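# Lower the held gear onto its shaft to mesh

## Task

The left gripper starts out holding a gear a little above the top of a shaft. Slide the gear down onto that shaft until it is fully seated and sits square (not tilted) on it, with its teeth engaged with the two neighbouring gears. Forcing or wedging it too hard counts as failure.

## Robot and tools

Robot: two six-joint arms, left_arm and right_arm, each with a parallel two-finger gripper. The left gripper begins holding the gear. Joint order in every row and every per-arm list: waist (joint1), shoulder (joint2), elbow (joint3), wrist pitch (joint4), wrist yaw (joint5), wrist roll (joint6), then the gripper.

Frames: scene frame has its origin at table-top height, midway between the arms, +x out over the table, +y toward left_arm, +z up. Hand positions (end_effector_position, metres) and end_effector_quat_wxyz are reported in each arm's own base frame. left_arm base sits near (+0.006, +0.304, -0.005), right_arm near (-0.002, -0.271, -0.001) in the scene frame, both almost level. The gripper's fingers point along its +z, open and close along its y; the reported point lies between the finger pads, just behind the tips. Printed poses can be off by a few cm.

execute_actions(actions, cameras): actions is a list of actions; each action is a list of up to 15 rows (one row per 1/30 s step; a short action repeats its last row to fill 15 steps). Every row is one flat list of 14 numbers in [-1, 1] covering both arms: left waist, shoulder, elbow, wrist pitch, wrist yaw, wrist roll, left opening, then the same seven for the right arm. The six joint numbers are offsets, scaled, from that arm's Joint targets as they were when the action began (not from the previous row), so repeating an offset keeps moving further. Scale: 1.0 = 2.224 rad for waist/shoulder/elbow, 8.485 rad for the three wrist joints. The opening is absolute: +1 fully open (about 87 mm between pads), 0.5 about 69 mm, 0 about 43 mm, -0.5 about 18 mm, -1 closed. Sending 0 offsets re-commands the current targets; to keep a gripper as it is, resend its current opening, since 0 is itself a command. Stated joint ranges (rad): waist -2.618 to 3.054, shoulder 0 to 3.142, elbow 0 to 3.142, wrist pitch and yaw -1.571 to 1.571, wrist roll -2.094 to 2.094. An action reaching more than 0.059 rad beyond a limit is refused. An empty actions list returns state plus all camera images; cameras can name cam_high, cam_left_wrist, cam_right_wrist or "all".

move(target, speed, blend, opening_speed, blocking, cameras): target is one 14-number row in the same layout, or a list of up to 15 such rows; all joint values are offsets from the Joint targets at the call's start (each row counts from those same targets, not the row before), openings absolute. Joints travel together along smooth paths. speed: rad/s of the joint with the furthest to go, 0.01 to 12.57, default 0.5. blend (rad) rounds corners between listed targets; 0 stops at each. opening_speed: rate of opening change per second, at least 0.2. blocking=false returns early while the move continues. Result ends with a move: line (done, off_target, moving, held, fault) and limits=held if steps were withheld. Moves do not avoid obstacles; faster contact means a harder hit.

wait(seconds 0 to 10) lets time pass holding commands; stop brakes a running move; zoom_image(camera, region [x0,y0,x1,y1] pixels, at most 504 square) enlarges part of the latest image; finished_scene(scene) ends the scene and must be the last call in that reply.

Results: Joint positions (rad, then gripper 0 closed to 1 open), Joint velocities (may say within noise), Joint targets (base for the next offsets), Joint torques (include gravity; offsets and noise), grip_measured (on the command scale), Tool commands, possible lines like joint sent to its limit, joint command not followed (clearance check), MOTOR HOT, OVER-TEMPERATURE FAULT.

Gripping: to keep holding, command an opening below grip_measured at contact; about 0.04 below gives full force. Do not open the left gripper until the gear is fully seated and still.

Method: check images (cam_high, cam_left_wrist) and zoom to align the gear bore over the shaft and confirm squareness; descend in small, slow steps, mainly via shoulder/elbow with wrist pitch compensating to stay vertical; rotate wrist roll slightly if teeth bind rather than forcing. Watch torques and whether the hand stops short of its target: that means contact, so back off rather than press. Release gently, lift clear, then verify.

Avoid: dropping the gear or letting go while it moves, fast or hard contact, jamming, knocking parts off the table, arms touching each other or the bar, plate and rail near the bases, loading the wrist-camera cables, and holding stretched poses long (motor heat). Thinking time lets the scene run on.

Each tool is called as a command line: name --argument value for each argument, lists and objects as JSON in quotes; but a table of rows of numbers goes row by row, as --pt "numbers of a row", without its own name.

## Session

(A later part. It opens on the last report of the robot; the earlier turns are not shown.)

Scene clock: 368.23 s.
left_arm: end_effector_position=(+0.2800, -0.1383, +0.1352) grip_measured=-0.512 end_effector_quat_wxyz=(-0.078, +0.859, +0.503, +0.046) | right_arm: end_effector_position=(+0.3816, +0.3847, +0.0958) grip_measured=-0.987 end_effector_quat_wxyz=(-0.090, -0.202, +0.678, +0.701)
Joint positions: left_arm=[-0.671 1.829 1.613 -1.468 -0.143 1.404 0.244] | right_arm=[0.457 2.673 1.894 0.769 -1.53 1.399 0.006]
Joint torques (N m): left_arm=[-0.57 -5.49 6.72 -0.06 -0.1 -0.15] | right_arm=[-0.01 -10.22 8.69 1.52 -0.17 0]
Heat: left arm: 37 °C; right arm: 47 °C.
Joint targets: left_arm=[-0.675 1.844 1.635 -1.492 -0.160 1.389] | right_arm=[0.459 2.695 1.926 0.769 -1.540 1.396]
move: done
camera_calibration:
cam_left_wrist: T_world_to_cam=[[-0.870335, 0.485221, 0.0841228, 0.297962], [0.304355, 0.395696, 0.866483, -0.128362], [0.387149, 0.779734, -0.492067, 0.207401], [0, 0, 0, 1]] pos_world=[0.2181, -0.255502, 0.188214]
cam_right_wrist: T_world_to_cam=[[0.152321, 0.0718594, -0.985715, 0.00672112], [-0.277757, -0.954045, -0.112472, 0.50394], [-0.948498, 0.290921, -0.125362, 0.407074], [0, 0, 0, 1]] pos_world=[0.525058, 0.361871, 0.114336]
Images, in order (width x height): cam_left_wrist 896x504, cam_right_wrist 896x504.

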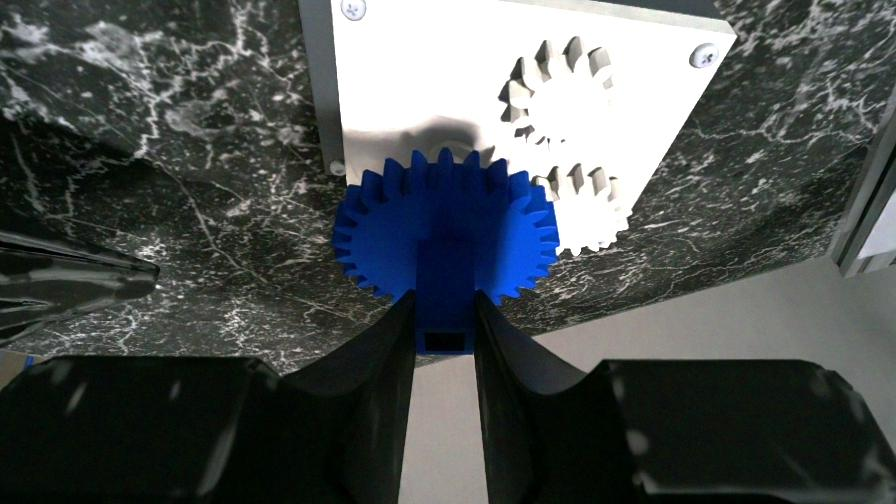

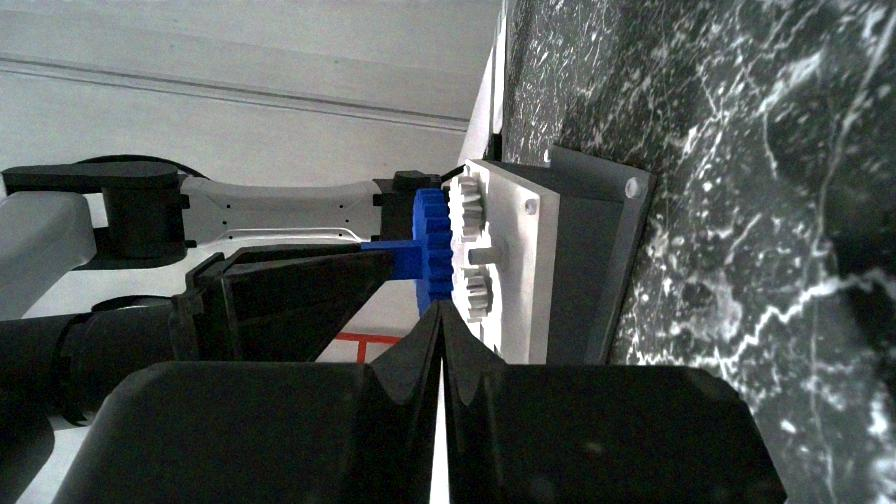

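move --target '[0.0036,-0.0171,-0.0256,0.0065,0,0,-1,0,0,0,0,0,0,-1]' --speed 0.1 --cameras '["cam_right_wrist","cam_left_wrist"]'

zoom_image --camera "cam_right_wrist" --region '[390, 180, 540, 330]'

zoom_image --camera "cam_left_wrist" --region '[380, 110, 530, 200]'

Scene clock: 402.33 s.
left_arm: end_effector_position=(+0.2789, -0.1374, +0.1282) grip_measured=-0.512 end_effector_quat_wxyz=(-0.081, +0.859, +0.503, +0.045) | right_arm: end_effector_position=(+0.3816, +0.3847, +0.0958) grip_measured=-0.987 end_effector_quat_wxyz=(-0.090, -0.202, +0.678, +0.701)
Joint positions: left_arm=[-0.671 1.829 1.584 -1.446 -0.143 1.404 0.244] | right_arm=[0.457 2.673 1.894 0.769 -1.53 1.399 0.006]
Joint torques (N m): left_arm=[0.13 -8.51 4.45 0.25 -0.11 -0.17] | right_arm=[-0.01 -10.22 8.68 1.52 -0.17 0]
Heat: left arm: 36 °C; right arm: 49 °C.
Joint targets: left_arm=[-0.667 1.806 1.578 -1.437 -0.160 1.389] | right_arm=[0.459 2.695 1.926 0.769 -1.540 1.396]
move: done
camera_calibration:
cam_left_wrist: T_world_to_cam=[[-0.869916, 0.484895, 0.0901288, 0.296239], [0.308511, 0.392417, 0.866504, -0.123993], [0.384795, 0.781592, -0.490965, 0.204456], [0, 0, 0, 1]] pos_world=[0.217282, -0.254789, 0.181121]
cam_right_wrist: T_world_to_cam=[[0.152321, 0.0718594, -0.985715, 0.00672112], [-0.277757, -0.954045, -0.112472, 0.50394], [-0.948498, 0.290921, -0.125362, 0.407074], [0, 0, 0, 1]] pos_world=[0.525058, 0.361871, 0.114336]
Images, in order (width x height): cam_left_wrist 896x504, cam_right_wrist 896x504.

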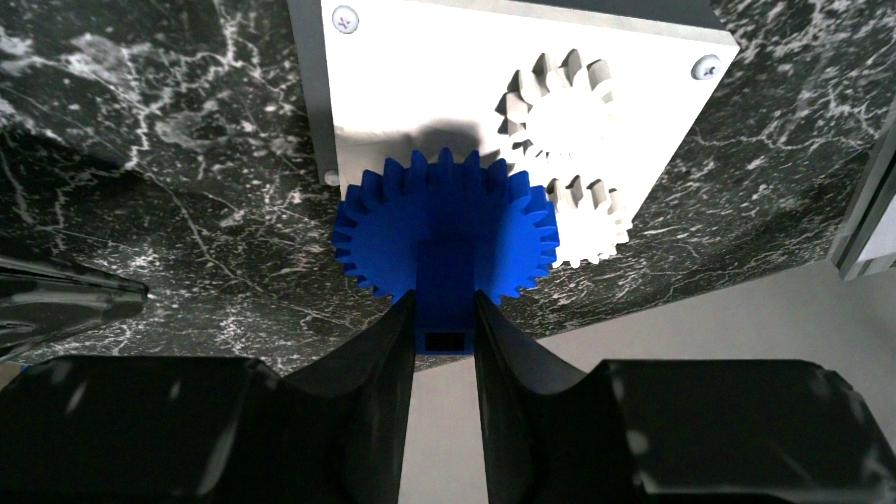

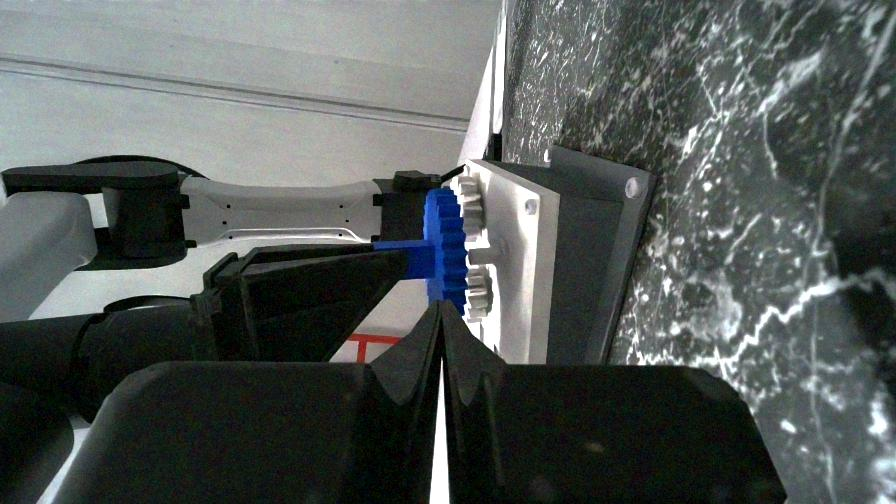

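Scaled by 3.360 from the camera's 896x504 image, which has a finer 1280x720 frame.

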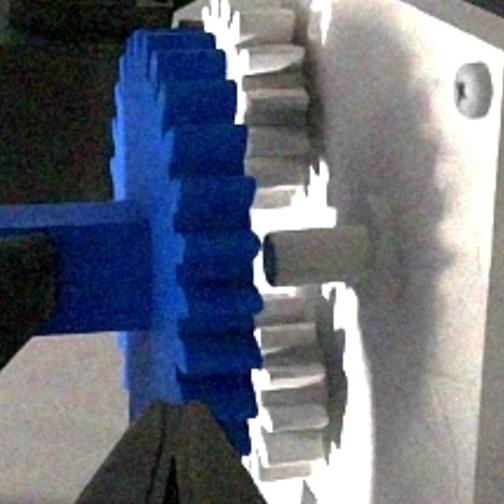

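Scaled by 3.360 from the camera's 896x504 image, which has a finer 1280x720 frame.

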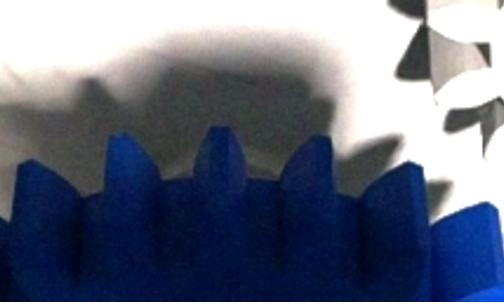

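move --target '[0,-0.0031,-0.0088,0.0016,0,0,-1,0,0,0,0,0,0,-1]' --speed 0.1 --cameras '["cam_right_wrist","cam_left_wrist"]'

zoom_image --camera "cam_right_wrist" --region '[390, 180, 540, 330]'

zoom_image --camera "cam_left_wrist" --region '[380, 110, 530, 200]'

Scene clock: 421.93 s.
left_arm: end_effector_position=(+0.2778, -0.1365, +0.1235) grip_measured=-0.512 end_effector_quat_wxyz=(-0.084, +0.859, +0.503, +0.044) | right_arm: end_effector_position=(+0.3816, +0.3847, +0.0958) grip_measured=-0.987 end_effector_quat_wxyz=(-0.090, -0.202, +0.678, +0.701)
Joint positions: left_arm=[-0.671 1.829 1.565 -1.432 -0.143 1.404 0.244] | right_arm=[0.457 2.673 1.894 0.769 -1.53 1.399 0.006]
Joint torques (N m): left_arm=[0.13 -9.11 4.44 0.22 -0.11 -0.18] | right_arm=[-0.01 -10.22 8.69 1.52 -0.17 0]
Heat: left arm: 38 °C; right arm: 49 °C.
Joint targets: left_arm=[-0.667 1.799 1.559 -1.423 -0.160 1.389] | right_arm=[0.459 2.695 1.926 0.769 -1.540 1.396]
move: done
camera_calibration:
cam_left_wrist: T_world_to_cam=[[-0.869472, 0.484606, 0.0957874, 0.294419], [0.312423, 0.389267, 0.866523, -0.121362], [0.382636, 0.783344, -0.489859, 0.202645], [0, 0, 0, 1]] pos_world=[0.216367, -0.254176, 0.176228]
cam_right_wrist: T_world_to_cam=[[0.152321, 0.0718594, -0.985715, 0.00672112], [-0.277757, -0.954045, -0.112472, 0.50394], [-0.948498, 0.290921, -0.125362, 0.407074], [0, 0, 0, 1]] pos_world=[0.525058, 0.361871, 0.114336]
Images, in order (width x height): cam_left_wrist 896x504, cam_right_wrist 896x504.

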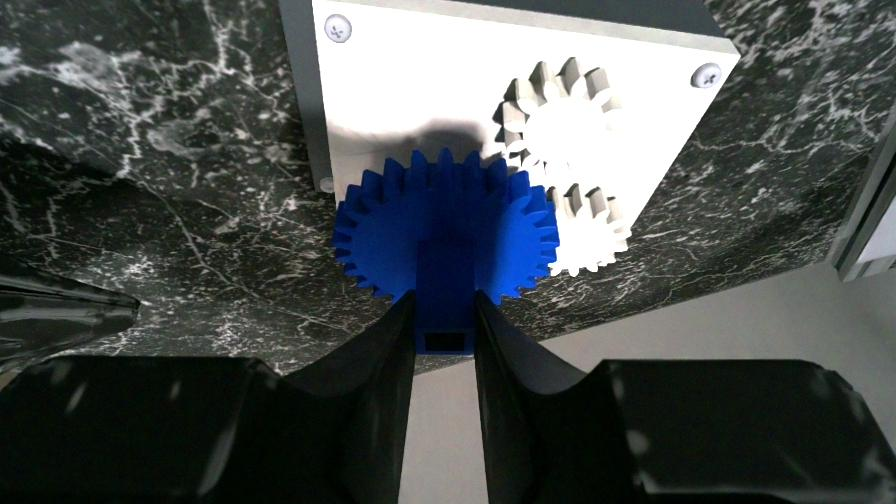

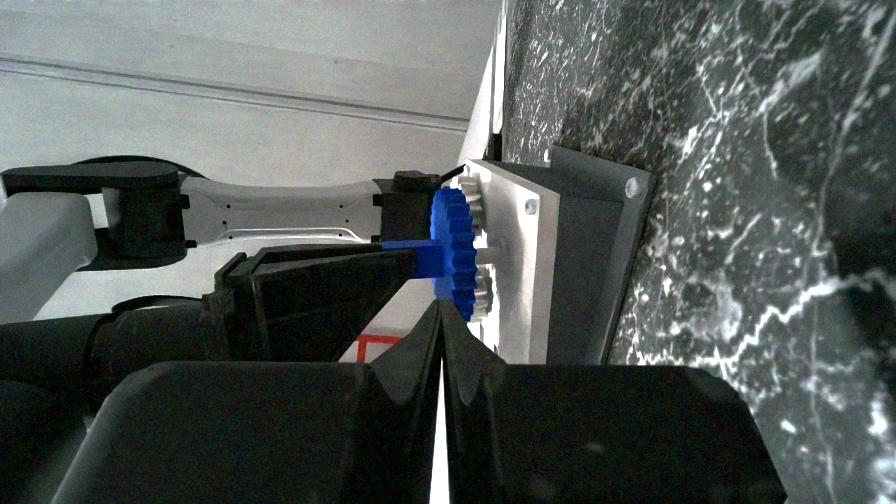

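Scaled by 3.360 from the camera's 896x504 image, which has a finer 1280x720 frame.

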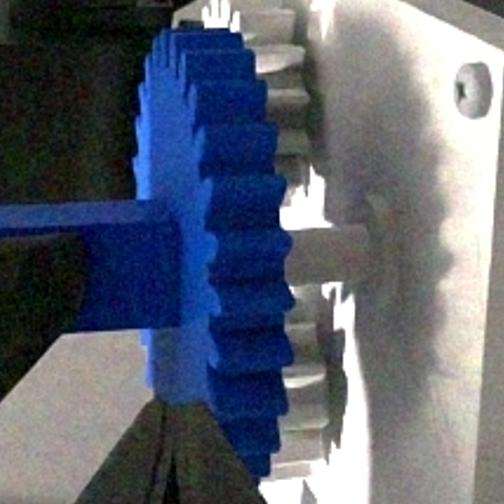

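Scaled by 3.360 from the camera's 896x504 image, which has a finer 1280x720 frame.

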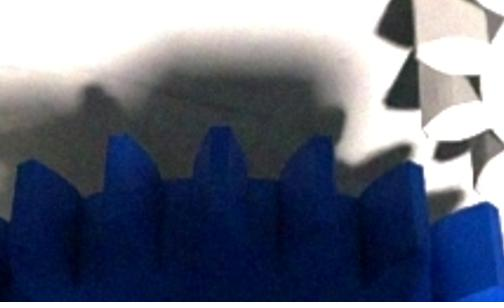

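move --target '[0.0022,-0.0027,-0.008,0.0019,0,0,-1,0,0,0,0,0,0,-1]' --speed 0.05 --cameras '["cam_right_wrist","cam_left_wrist"]'

zoom_image --camera "cam_right_wrist" --region '[390, 180, 540, 330]'

Scene clock: 440.03 s.
left_arm: end_effector_position=(+0.2774, -0.1362, +0.1191) grip_measured=-0.512 end_effector_quat_wxyz=(-0.085, +0.859, +0.503, +0.044) | right_arm: end_effector_position=(+0.3816, +0.3847, +0.0958) grip_measured=-0.987 end_effector_quat_wxyz=(-0.090, -0.202, +0.678, +0.701)
Joint positions: left_arm=[-0.671 1.829 1.547 -1.416 -0.143 1.404 0.244] | right_arm=[0.457 2.673 1.894 0.769 -1.53 1.399 0.006]
Joint torques (N m): left_arm=[0.62 -9.51 4.44 0.25 -0.12 -0.16] | right_arm=[-0.02 -10.22 8.69 1.52 -0.17 0.01]
Heat: left arm: 40 °C; right arm: 50 °C.
Joint targets: left_arm=[-0.662 1.793 1.541 -1.407 -0.160 1.389] | right_arm=[0.459 2.695 1.926 0.769 -1.540 1.396]
move: off_target (left_arm); left_arm: the shoulder is farthest, 0.036 rad from its target
camera_calibration:
cam_left_wrist: T_world_to_cam=[[-0.869351, 0.484535, 0.0972367, 0.294136], [0.31347, 0.388543, 0.86647, -0.117974], [0.382054, 0.783748, -0.489668, 0.200565], [0, 0, 0, 1]] pos_world=[0.216062, -0.253873, 0.17183]
cam_right_wrist: T_world_to_cam=[[0.152321, 0.0718594, -0.985715, 0.00672112], [-0.277757, -0.954045, -0.112472, 0.50394], [-0.948498, 0.290921, -0.125362, 0.407074], [0, 0, 0, 1]] pos_world=[0.525058, 0.361871, 0.114336]
Images, in order (width x height): cam_left_wrist 896x504, cam_right_wrist 896x504.

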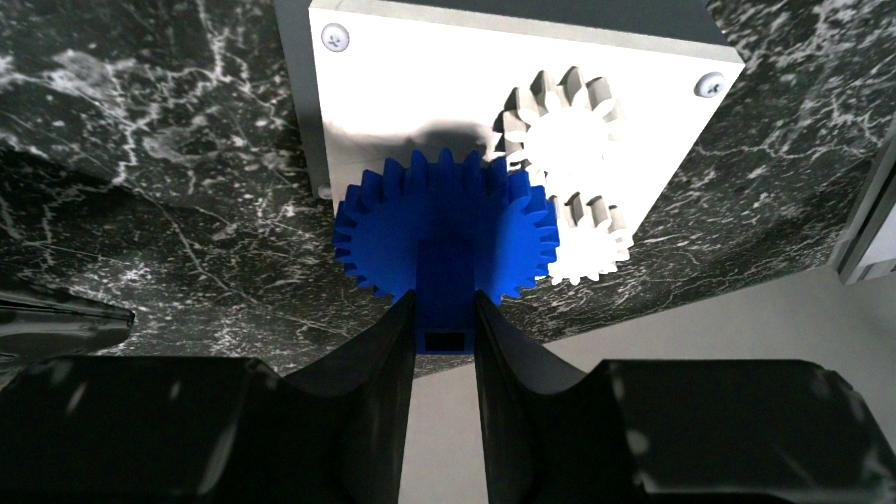

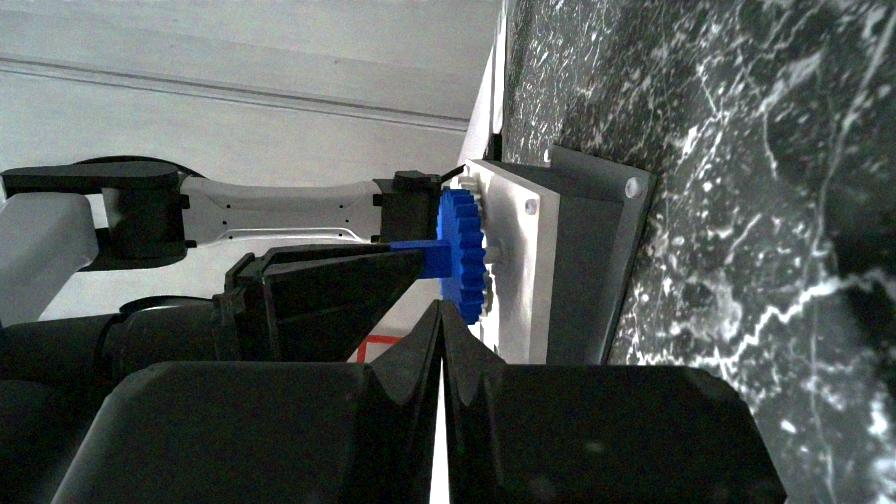

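Scaled by 3.360 from the camera's 896x504 image, which has a finer 1280x720 frame.

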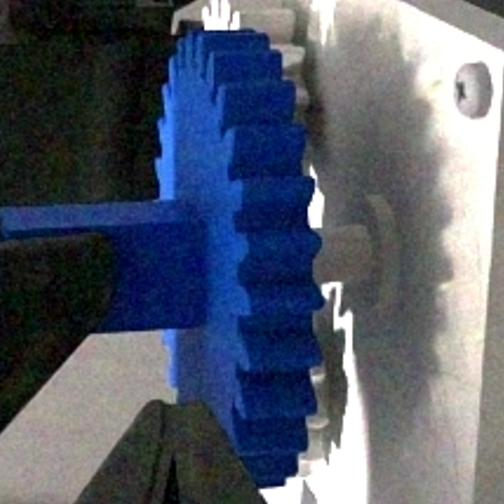

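zoom_image --camera "cam_left_wrist" --region '[450, 60, 650, 300]'

Scaled by 2.100 from the camera's 896x504 image, which has a finer 1280x720 frame.

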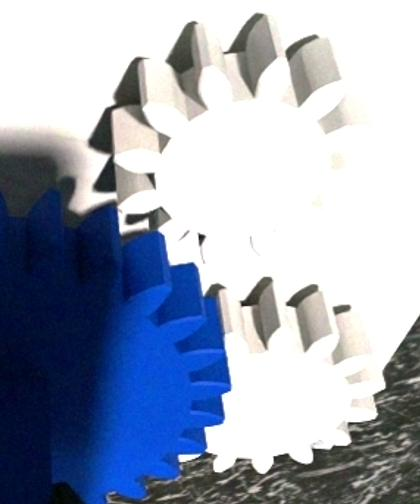

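move --target '[0.0008,-0.001,-0.008,0.0019,0,0,-1,0,0,0,0,0,0,-1]' --speed 0.05 --cameras '["cam_right_wrist","cam_left_wrist"]'

zoom_image --camera "cam_right_wrist" --region '[390, 180, 540, 330]'

zoom_image --camera "cam_left_wrist" --region '[450, 60, 650, 300]'

Scene clock: 455.50 s.
left_arm: end_effector_position=(+0.2772, -0.1358, +0.1148) grip_measured=-0.512 end_effector_quat_wxyz=(-0.085, +0.859, +0.502, +0.044) | right_arm: end_effector_position=(+0.3816, +0.3847, +0.0958) grip_measured=-0.987 end_effector_quat_wxyz=(-0.090, -0.202, +0.678, +0.701)
Joint positions: left_arm=[-0.671 1.829 1.53 -1.399 -0.144 1.404 0.244] | right_arm=[0.457 2.673 1.894 0.769 -1.53 1.399 0.006]
Joint torques (N m): left_arm=[0.79 -9.66 4.36 0.22 -0.11 -0.18] | right_arm=[-0.01 -10.24 8.68 1.52 -0.17 0.01]
Heat: left arm: 42 °C; right arm: 50 °C.
Joint targets: left_arm=[-0.660 1.791 1.523 -1.392 -0.160 1.390] | right_arm=[0.459 2.695 1.926 0.769 -1.540 1.396]
move: off_target (left_arm); left_arm: the shoulder is farthest, 0.039 rad from its target
camera_calibration:
cam_left_wrist: T_world_to_cam=[[-0.869288, 0.48453, 0.0978231, 0.294139], [0.313435, 0.387278, 0.867049, -0.114544], [0.382226, 0.784376, -0.488525, 0.198131], [0, 0, 0, 1]] pos_world=[0.215863, -0.253568, 0.167333]
cam_right_wrist: T_world_to_cam=[[0.152321, 0.0718594, -0.985715, 0.00672112], [-0.277757, -0.954045, -0.112472, 0.50394], [-0.948498, 0.290921, -0.125362, 0.407074], [0, 0, 0, 1]] pos_world=[0.525058, 0.361871, 0.114336]
Images, in order (width x height): cam_left_wrist 896x504, cam_right_wrist 896x504.

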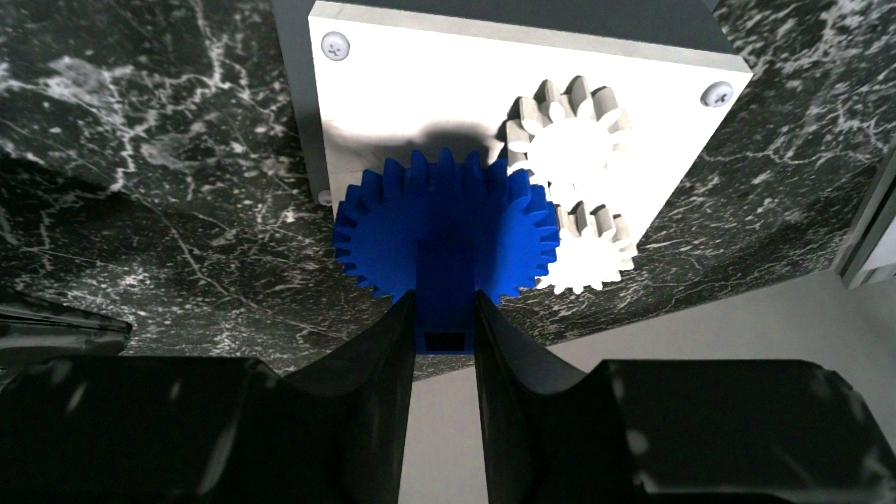

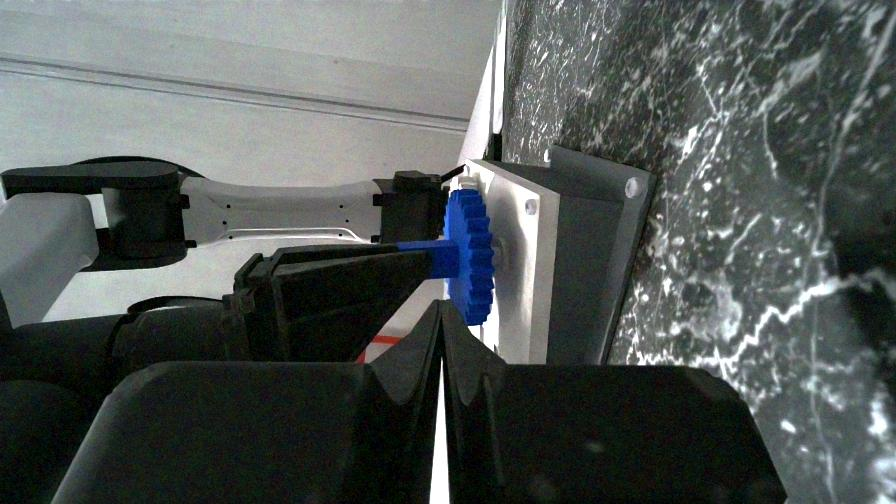

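Scaled by 3.360 from the camera's 896x504 image, which has a finer 1280x720 frame.

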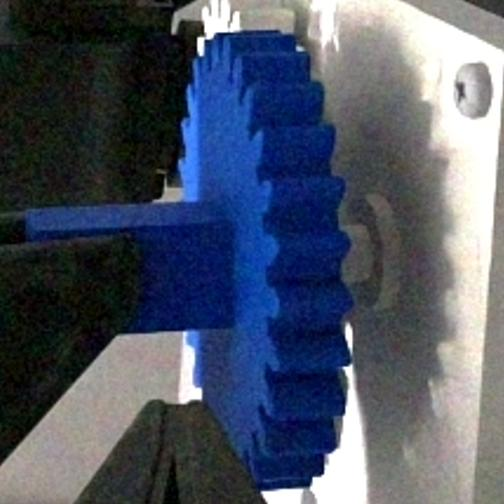

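Scaled by 2.100 from the camera's 896x504 image, which has a finer 1280x720 frame.

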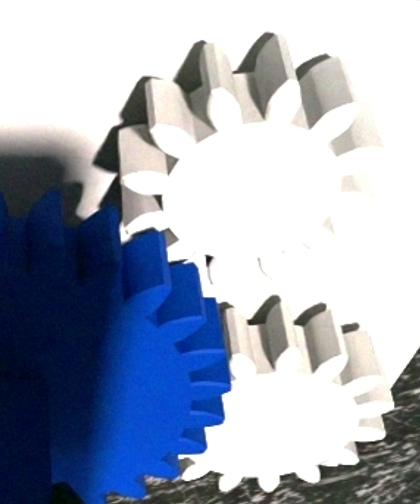

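move --target '[0.0006,-0.0008,-0.007,0.0017,0,0,-1,0,0,0,0,0,0,-1]' --speed 0.04 --cameras '["cam_right_wrist","cam_left_wrist"]'

zoom_image --camera "cam_right_wrist" --region '[390, 180, 540, 330]'

zoom_image --camera "cam_left_wrist" --region '[450, 60, 650, 300]'

Scene clock: 462.27 s.
left_arm: end_effector_position=(+0.2774, -0.1357, +0.1134) grip_measured=-0.512 end_effector_quat_wxyz=(-0.083, +0.859, +0.503, +0.046) | right_arm: end_effector_position=(+0.3816, +0.3847, +0.0958) grip_measured=-0.987 end_effector_quat_wxyz=(-0.090, -0.202, +0.678, +0.701)
Joint positions: left_arm=[-0.671 1.825 1.519 -1.387 -0.145 1.404 0.244] | right_arm=[0.457 2.673 1.894 0.769 -1.53 1.399 0.006]
Joint torques (N m): left_arm=[0.95 -9.48 4.12 0.23 -0.08 -0.16] | right_arm=[-0.01 -10.24 8.68 1.52 -0.17 0]
Heat: left arm: 42 °C; right arm: 51 °C.
Joint targets: left_arm=[-0.659 1.789 1.508 -1.377 -0.160 1.390] | right_arm=[0.459 2.695 1.926 0.769 -1.540 1.396]
move: off_target (left_arm); left_arm: the shoulder is farthest, 0.036 rad from its target
camera_calibration:
cam_left_wrist: T_world_to_cam=[[-0.869712, 0.484908, 0.0920036, 0.295218], [0.308978, 0.389553, 0.86763, -0.111971], [0.38488, 0.783015, -0.488625, 0.196347], [0, 0, 0, 1]] pos_world=[0.215782, -0.253278, 0.165928]
cam_right_wrist: T_world_to_cam=[[0.152321, 0.0718594, -0.985715, 0.00672112], [-0.277757, -0.954045, -0.112472, 0.50394], [-0.948498, 0.290921, -0.125362, 0.407074], [0, 0, 0, 1]] pos_world=[0.525058, 0.361871, 0.114336]
Images, in order (width x height): cam_left_wrist 896x504, cam_right_wrist 896x504.

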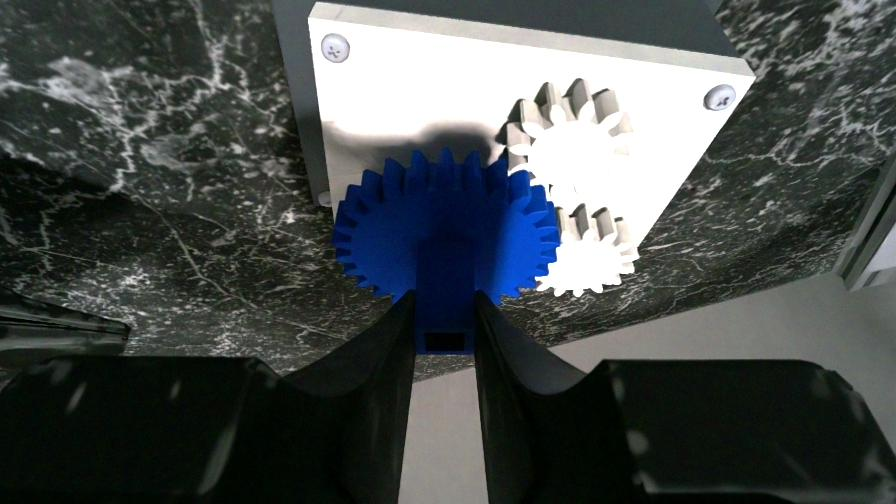

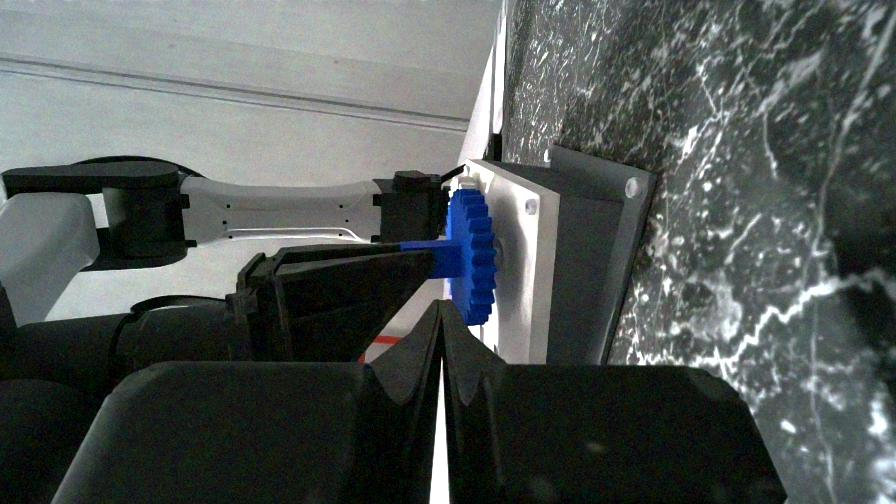

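Scaled by 3.360 from the camera's 896x504 image, which has a finer 1280x720 frame.

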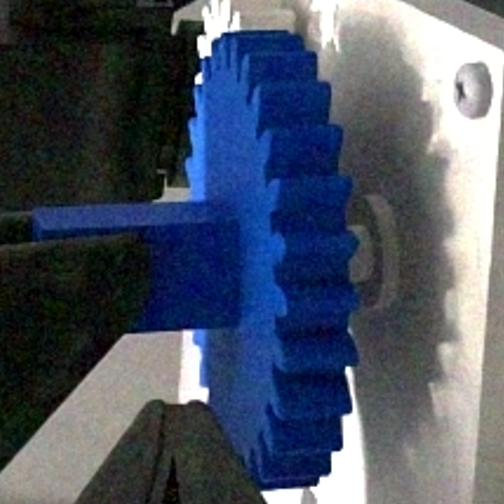

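Scaled by 2.100 from the camera's 896x504 image, which has a finer 1280x720 frame.

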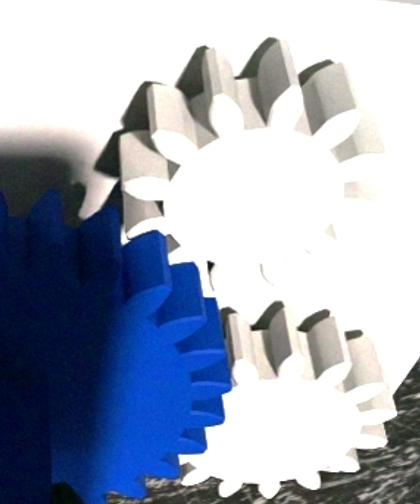

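move --pt "0 0 0.005 -0.001 0 0 -1 0 0 0 0 0 0 -1" --pt "0 -0.002 0.005 -0.001 0 0.0094 -1 0 0 0 0 0 0 -1" --speed 0.08 --cameras '["cam_right_wrist","cam_left_wrist"]'

zoom_image --camera "cam_left_wrist" --region '[450, 60, 650, 300]'

zoom_image --camera "cam_right_wrist" --region '[390, 180, 540, 330]'

Scene clock: 475.53 s.
left_arm: end_effector_position=(+0.2790, -0.1367, +0.1132) grip_measured=-0.512 end_effector_quat_wxyz=(-0.084, +0.870, +0.483, +0.044) | right_arm: end_effector_position=(+0.3816, +0.3847, +0.0958) grip_measured=-0.987 end_effector_quat_wxyz=(-0.090, -0.202, +0.678, +0.701)
Joint positions: left_arm=[-0.671 1.825 1.519 -1.387 -0.145 1.449 0.244] | right_arm=[0.457 2.673 1.894 0.769 -1.53 1.399 0.006]
Joint torques (N m): left_arm=[0.91 -9.77 4.96 0.18 -0.09 0.19] | right_arm=[-0.01 -10.22 8.69 1.52 -0.17 0.01]
Heat: left arm: 44 °C; right arm: 51 °C.
Joint targets: left_arm=[-0.659 1.785 1.519 -1.386 -0.160 1.469] | right_arm=[0.459 2.695 1.926 0.769 -1.540 1.396]
move: off_target (left_arm); left_arm: the shoulder is farthest, 0.040 rad from its target
camera_calibration:
cam_left_wrist: T_world_to_cam=[[-0.846411, 0.523193, 0.099286, 0.294994], [0.333474, 0.375374, 0.864806, -0.120389], [0.415191, 0.765091, -0.492191, 0.185907], [0, 0, 0, 1]] pos_world=[0.212646, -0.251383, 0.166326]
cam_right_wrist: T_world_to_cam=[[0.152321, 0.0718594, -0.985715, 0.00672112], [-0.277757, -0.954045, -0.112472, 0.50394], [-0.948498, 0.290921, -0.125362, 0.407074], [0, 0, 0, 1]] pos_world=[0.525058, 0.361871, 0.114336]
Images, in order (width x height): cam_left_wrist 896x504, cam_right_wrist 896x504.

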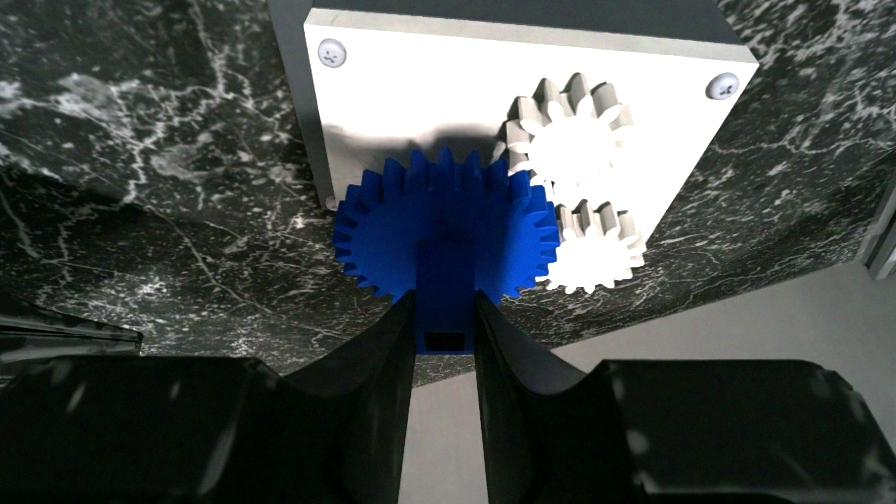

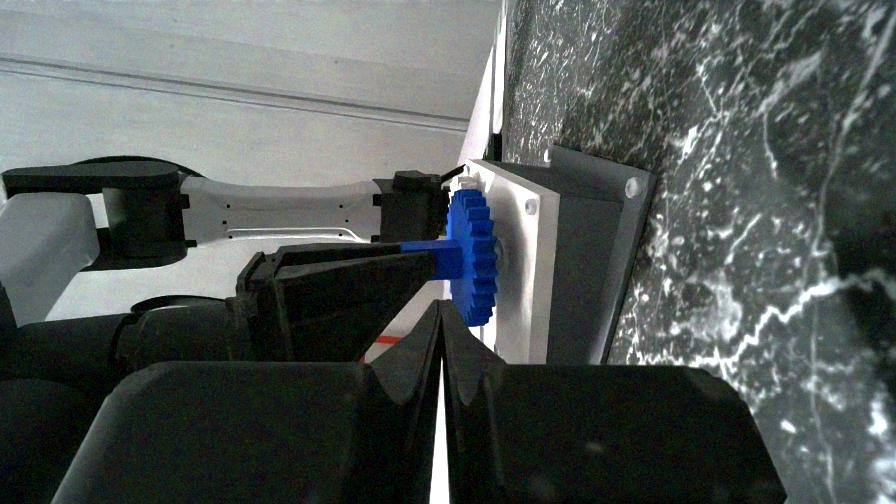

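Scaled by 2.100 from the camera's 896x504 image, which has a finer 1280x720 frame.

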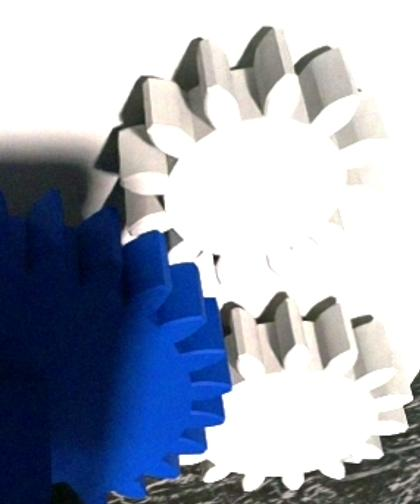

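Scaled by 3.360 from the camera's 896x504 image, which has a finer 1280x720 frame.

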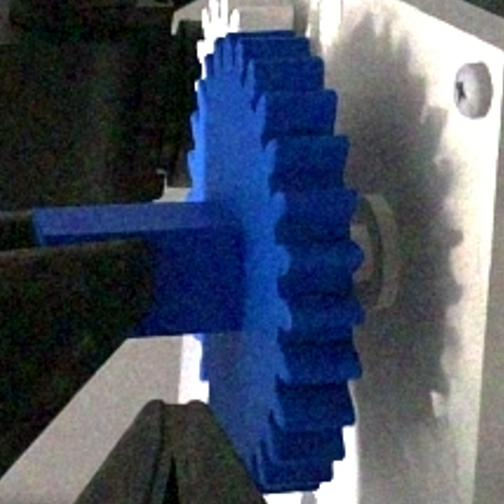

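move --target '[0,-0.004,-0.007,0.0014,0,0,-1,0,0,0,0,0,0,-1]' --speed 0.04 --cameras '["cam_right_wrist","cam_left_wrist"]'

zoom_image --camera "cam_right_wrist" --region '[390, 180, 540, 330]'

zoom_image --camera "cam_left_wrist" --region '[480, 140, 600, 280]'

Scene clock: 483.47 s.
left_arm: end_effector_position=(+0.2783, -0.1360, +0.1136) grip_measured=-0.512 end_effector_quat_wxyz=(-0.082, +0.871, +0.482, +0.044) | right_arm: end_effector_position=(+0.3816, +0.3847, +0.0958) grip_measured=-0.987 end_effector_quat_wxyz=(-0.090, -0.202, +0.678, +0.701)
Joint positions: left_arm=[-0.671 1.817 1.511 -1.383 -0.145 1.453 0.244] | right_arm=[0.457 2.673 1.894 0.769 -1.53 1.399 0.006]
Joint torques (N m): left_arm=[0.9 -9.88 4.33 0.28 -0.07 0.14] | right_arm=[-0.01 -10.22 8.69 1.52 -0.17 0]
Heat: left arm: 45 °C; right arm: 51 °C.
Joint targets: left_arm=[-0.659 1.776 1.503 -1.374 -0.160 1.469] | right_arm=[0.459 2.695 1.926 0.769 -1.540 1.396]
move: off_target (left_arm); left_arm: the shoulder is farthest, 0.041 rad from its target
camera_calibration:
cam_left_wrist: T_world_to_cam=[[-0.844702, 0.526551, 0.0960409, 0.29436], [0.332841, 0.376236, 0.864675, -0.12039], [0.419161, 0.762359, -0.493065, 0.184548], [0, 0, 0, 1]] pos_world=[0.211362, -0.250392, 0.166822]
cam_right_wrist: T_world_to_cam=[[0.152321, 0.0718594, -0.985715, 0.00672112], [-0.277757, -0.954045, -0.112472, 0.50394], [-0.948498, 0.290921, -0.125362, 0.407074], [0, 0, 0, 1]] pos_world=[0.525058, 0.361871, 0.114336]
Images, in order (width x height): cam_left_wrist 896x504, cam_right_wrist 896x504.

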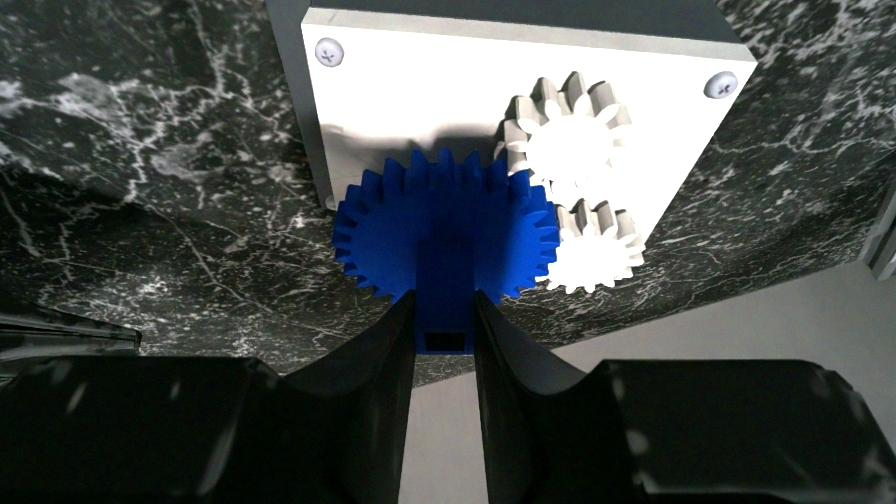

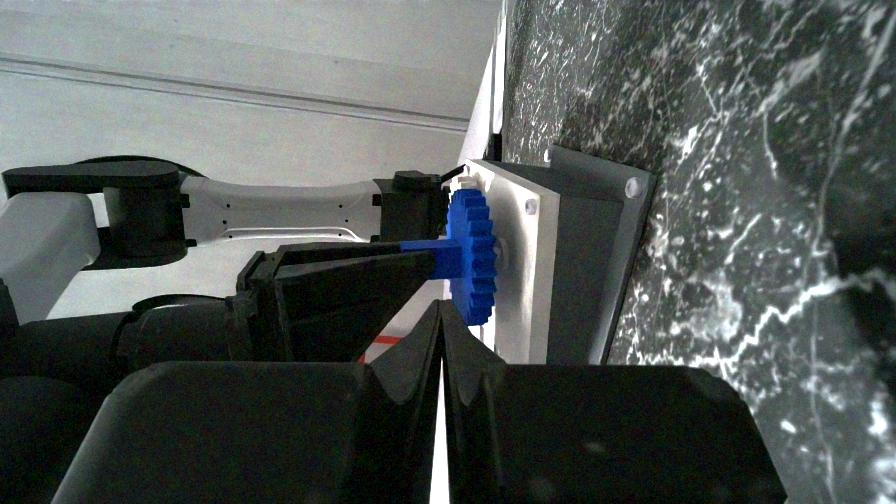

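Scaled by 3.360 from the camera's 896x504 image, which has a finer 1280x720 frame.

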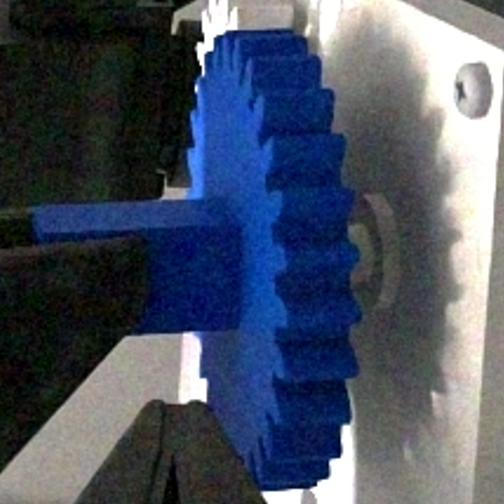

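Scaled by 3.600 from the camera's 896x504 image, which has a finer 1280x720 frame.

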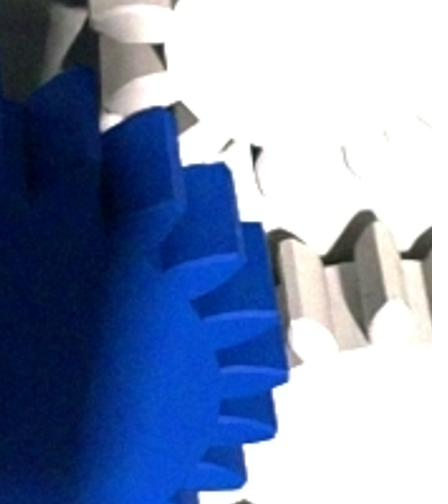

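move --target '[0,0,-0.009,0.0022,0,0,-1,0,0,0,0,0,0,-1]' --speed 0.04 --cameras '["cam_right_wrist","cam_left_wrist"]'

zoom_image --camera "cam_right_wrist" --region '[390, 180, 540, 330]'

zoom_image --camera "cam_left_wrist" --region '[480, 140, 600, 280]'

Scene clock: 491.53 s.
left_arm: end_effector_position=(+0.2780, -0.1356, +0.1133) grip_measured=-0.512 end_effector_quat_wxyz=(-0.078, +0.872, +0.482, +0.047) | right_arm: end_effector_position=(+0.3816, +0.3847, +0.0958) grip_measured=-0.987 end_effector_quat_wxyz=(-0.090, -0.202, +0.678, +0.701)
Joint positions: left_arm=[-0.671 1.806 1.497 -1.371 -0.146 1.453 0.244] | right_arm=[0.457 2.673 1.894 0.769 -1.53 1.399 0.006]
Joint torques (N m): left_arm=[1.02 -8.8 3.95 0.33 -0.08 0.17] | right_arm=[-0.01 -10.22 8.69 1.52 -0.17 0]
Heat: left arm: 44 °C; right arm: 51 °C.
Joint targets: left_arm=[-0.659 1.776 1.483 -1.355 -0.160 1.469] | right_arm=[0.459 2.695 1.926 0.769 -1.540 1.396]
move: done
camera_calibration:
cam_left_wrist: T_world_to_cam=[[-0.845206, 0.52743, 0.0862776, 0.295272], [0.326005, 0.380886, 0.865244, -0.11774], [0.423494, 0.759436, -0.493872, 0.182665], [0, 0, 0, 1]] pos_world=[0.210592, -0.249612, 0.166612]
cam_right_wrist: T_world_to_cam=[[0.152321, 0.0718594, -0.985715, 0.00672112], [-0.277757, -0.954045, -0.112472, 0.50394], [-0.948498, 0.290921, -0.125362, 0.407074], [0, 0, 0, 1]] pos_world=[0.525058, 0.361871, 0.114336]
Images, in order (width x height): cam_left_wrist 896x504, cam_right_wrist 896x504.

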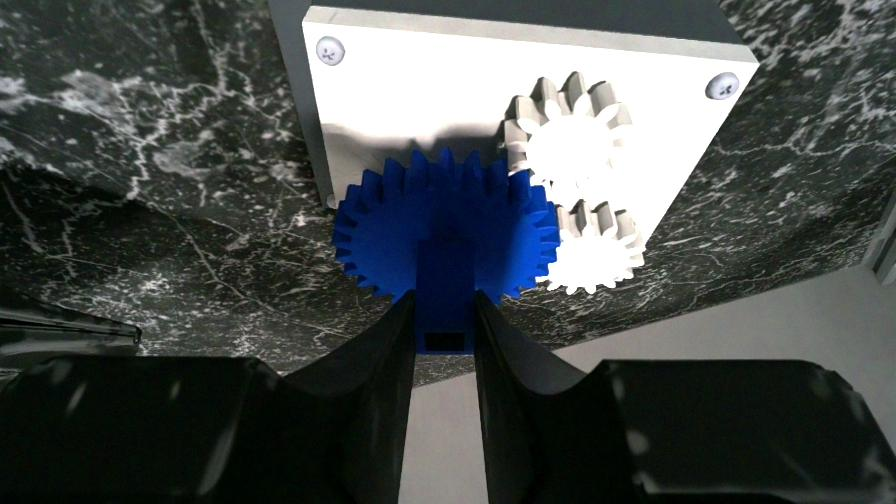

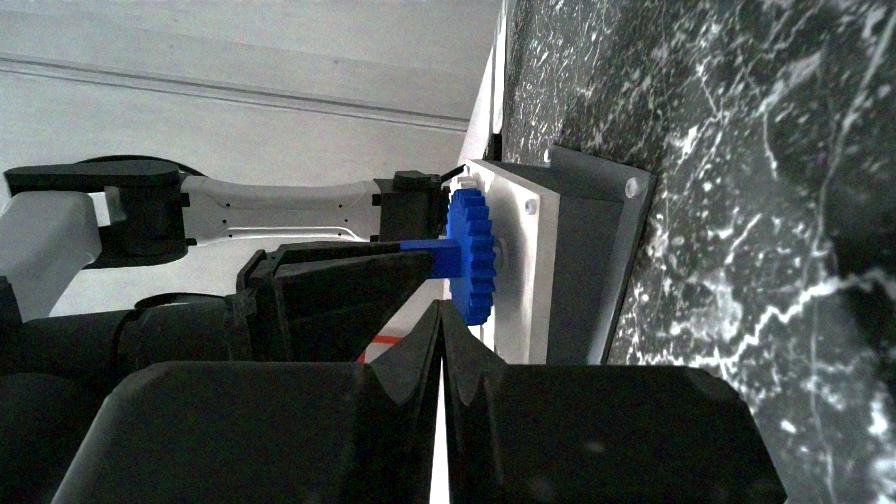

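Scaled by 3.360 from the camera's 896x504 image, which has a finer 1280x720 frame.

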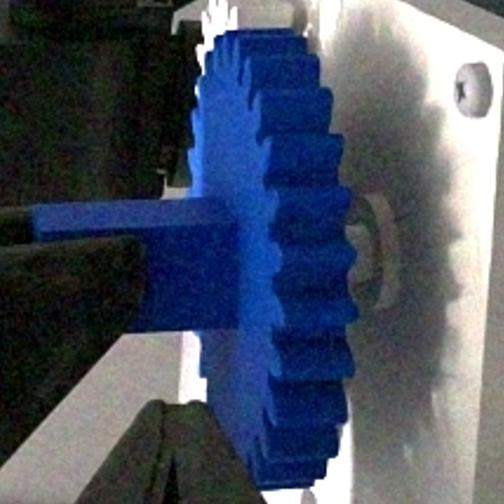

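Scaled by 3.600 from the camera's 896x504 image, which has a finer 1280x720 frame.

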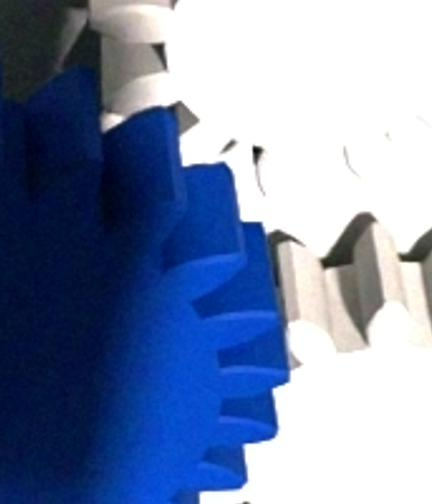

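move --target '[0,-0.0063,-0.0045,0.0002,0,0.006,-1,0,0,0,0,0,0,-1]' --speed 0.05 --cameras '["cam_right_wrist","cam_left_wrist"]'

zoom_image --camera "cam_right_wrist" --region '[390, 180, 540, 330]'

zoom_image --camera "cam_left_wrist" --region '[480, 140, 600, 280]'

Scene clock: 511.70 s.
left_arm: end_effector_position=(+0.2779, -0.1352, +0.1108) grip_measured=-0.512 end_effector_quat_wxyz=(-0.080, +0.883, +0.460, +0.045) | right_arm: end_effector_position=(+0.3816, +0.3847, +0.0958) grip_measured=-0.987 end_effector_quat_wxyz=(-0.090, -0.202, +0.678, +0.701)
Joint positions: left_arm=[-0.671 1.799 1.479 -1.362 -0.147 1.503 0.244] | right_arm=[0.457 2.673 1.894 0.769 -1.53 1.399 0.006]
Joint torques (N m): left_arm=[0.91 -9.42 4.46 0.26 -0.05 0.13] | right_arm=[-0.01 -10.24 8.69 1.52 -0.17 0.01]
Heat: left arm: 42 °C; right arm: 52 °C.
Joint targets: left_arm=[-0.659 1.762 1.473 -1.353 -0.160 1.520] | right_arm=[0.459 2.695 1.926 0.769 -1.540 1.396]
move: off_target (left_arm); left_arm: the shoulder is farthest, 0.037 rad from its target
camera_calibration:
cam_left_wrist: T_world_to_cam=[[-0.817265, 0.568193, 0.096099, 0.291765], [0.353231, 0.362183, 0.862584, -0.125537], [0.455309, 0.738905, -0.496703, 0.169852], [0, 0, 0, 1]] pos_world=[0.205458, -0.245815, 0.164614]
cam_right_wrist: T_world_to_cam=[[0.152321, 0.0718594, -0.985715, 0.00672112], [-0.277757, -0.954045, -0.112472, 0.50394], [-0.948498, 0.290921, -0.125362, 0.407074], [0, 0, 0, 1]] pos_world=[0.525058, 0.361871, 0.114336]
Images, in order (width x height): cam_left_wrist 896x504, cam_right_wrist 896x504.

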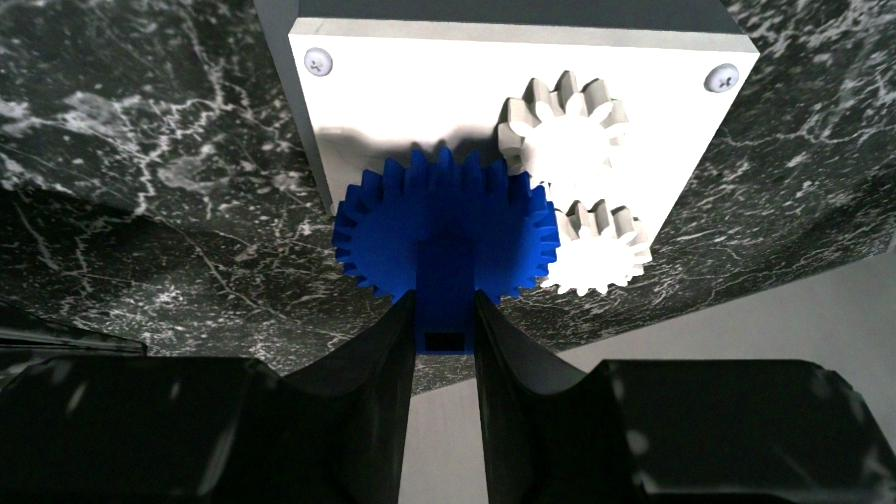

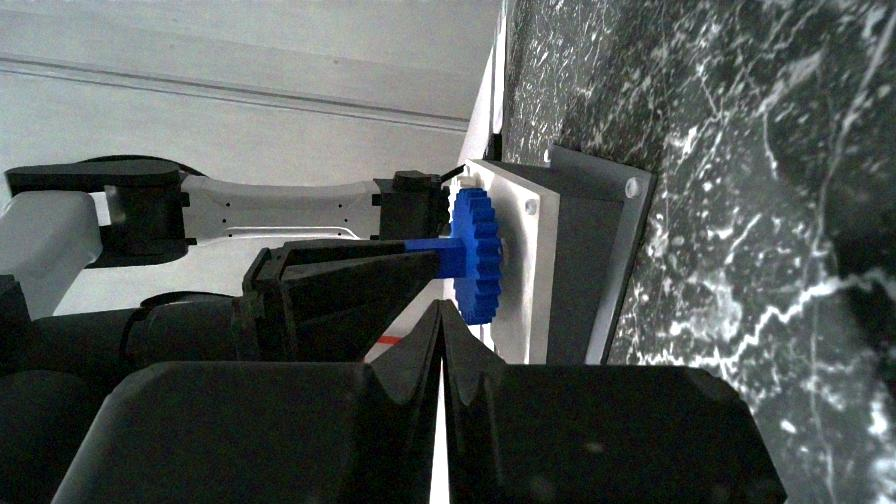

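Scaled by 3.360 from the camera's 896x504 image, which has a finer 1280x720 frame.

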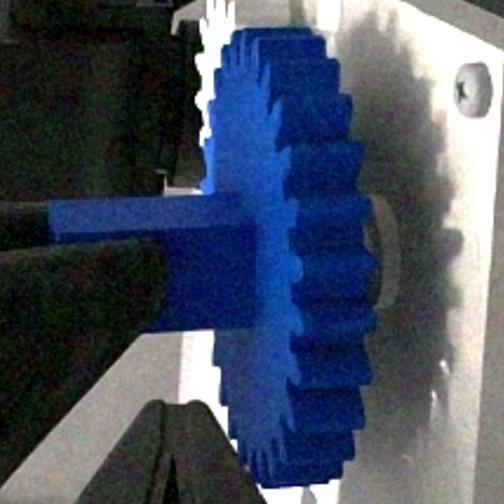

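Scaled by 3.600 from the camera's 896x504 image, which has a finer 1280x720 frame.

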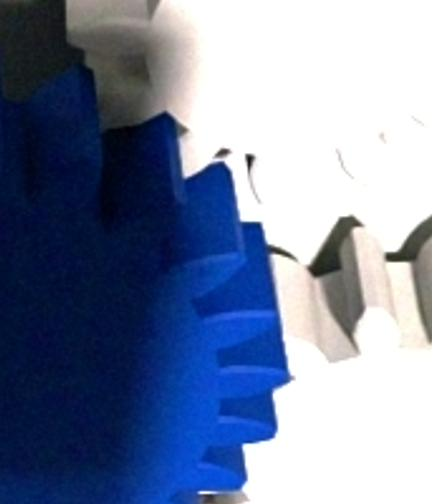

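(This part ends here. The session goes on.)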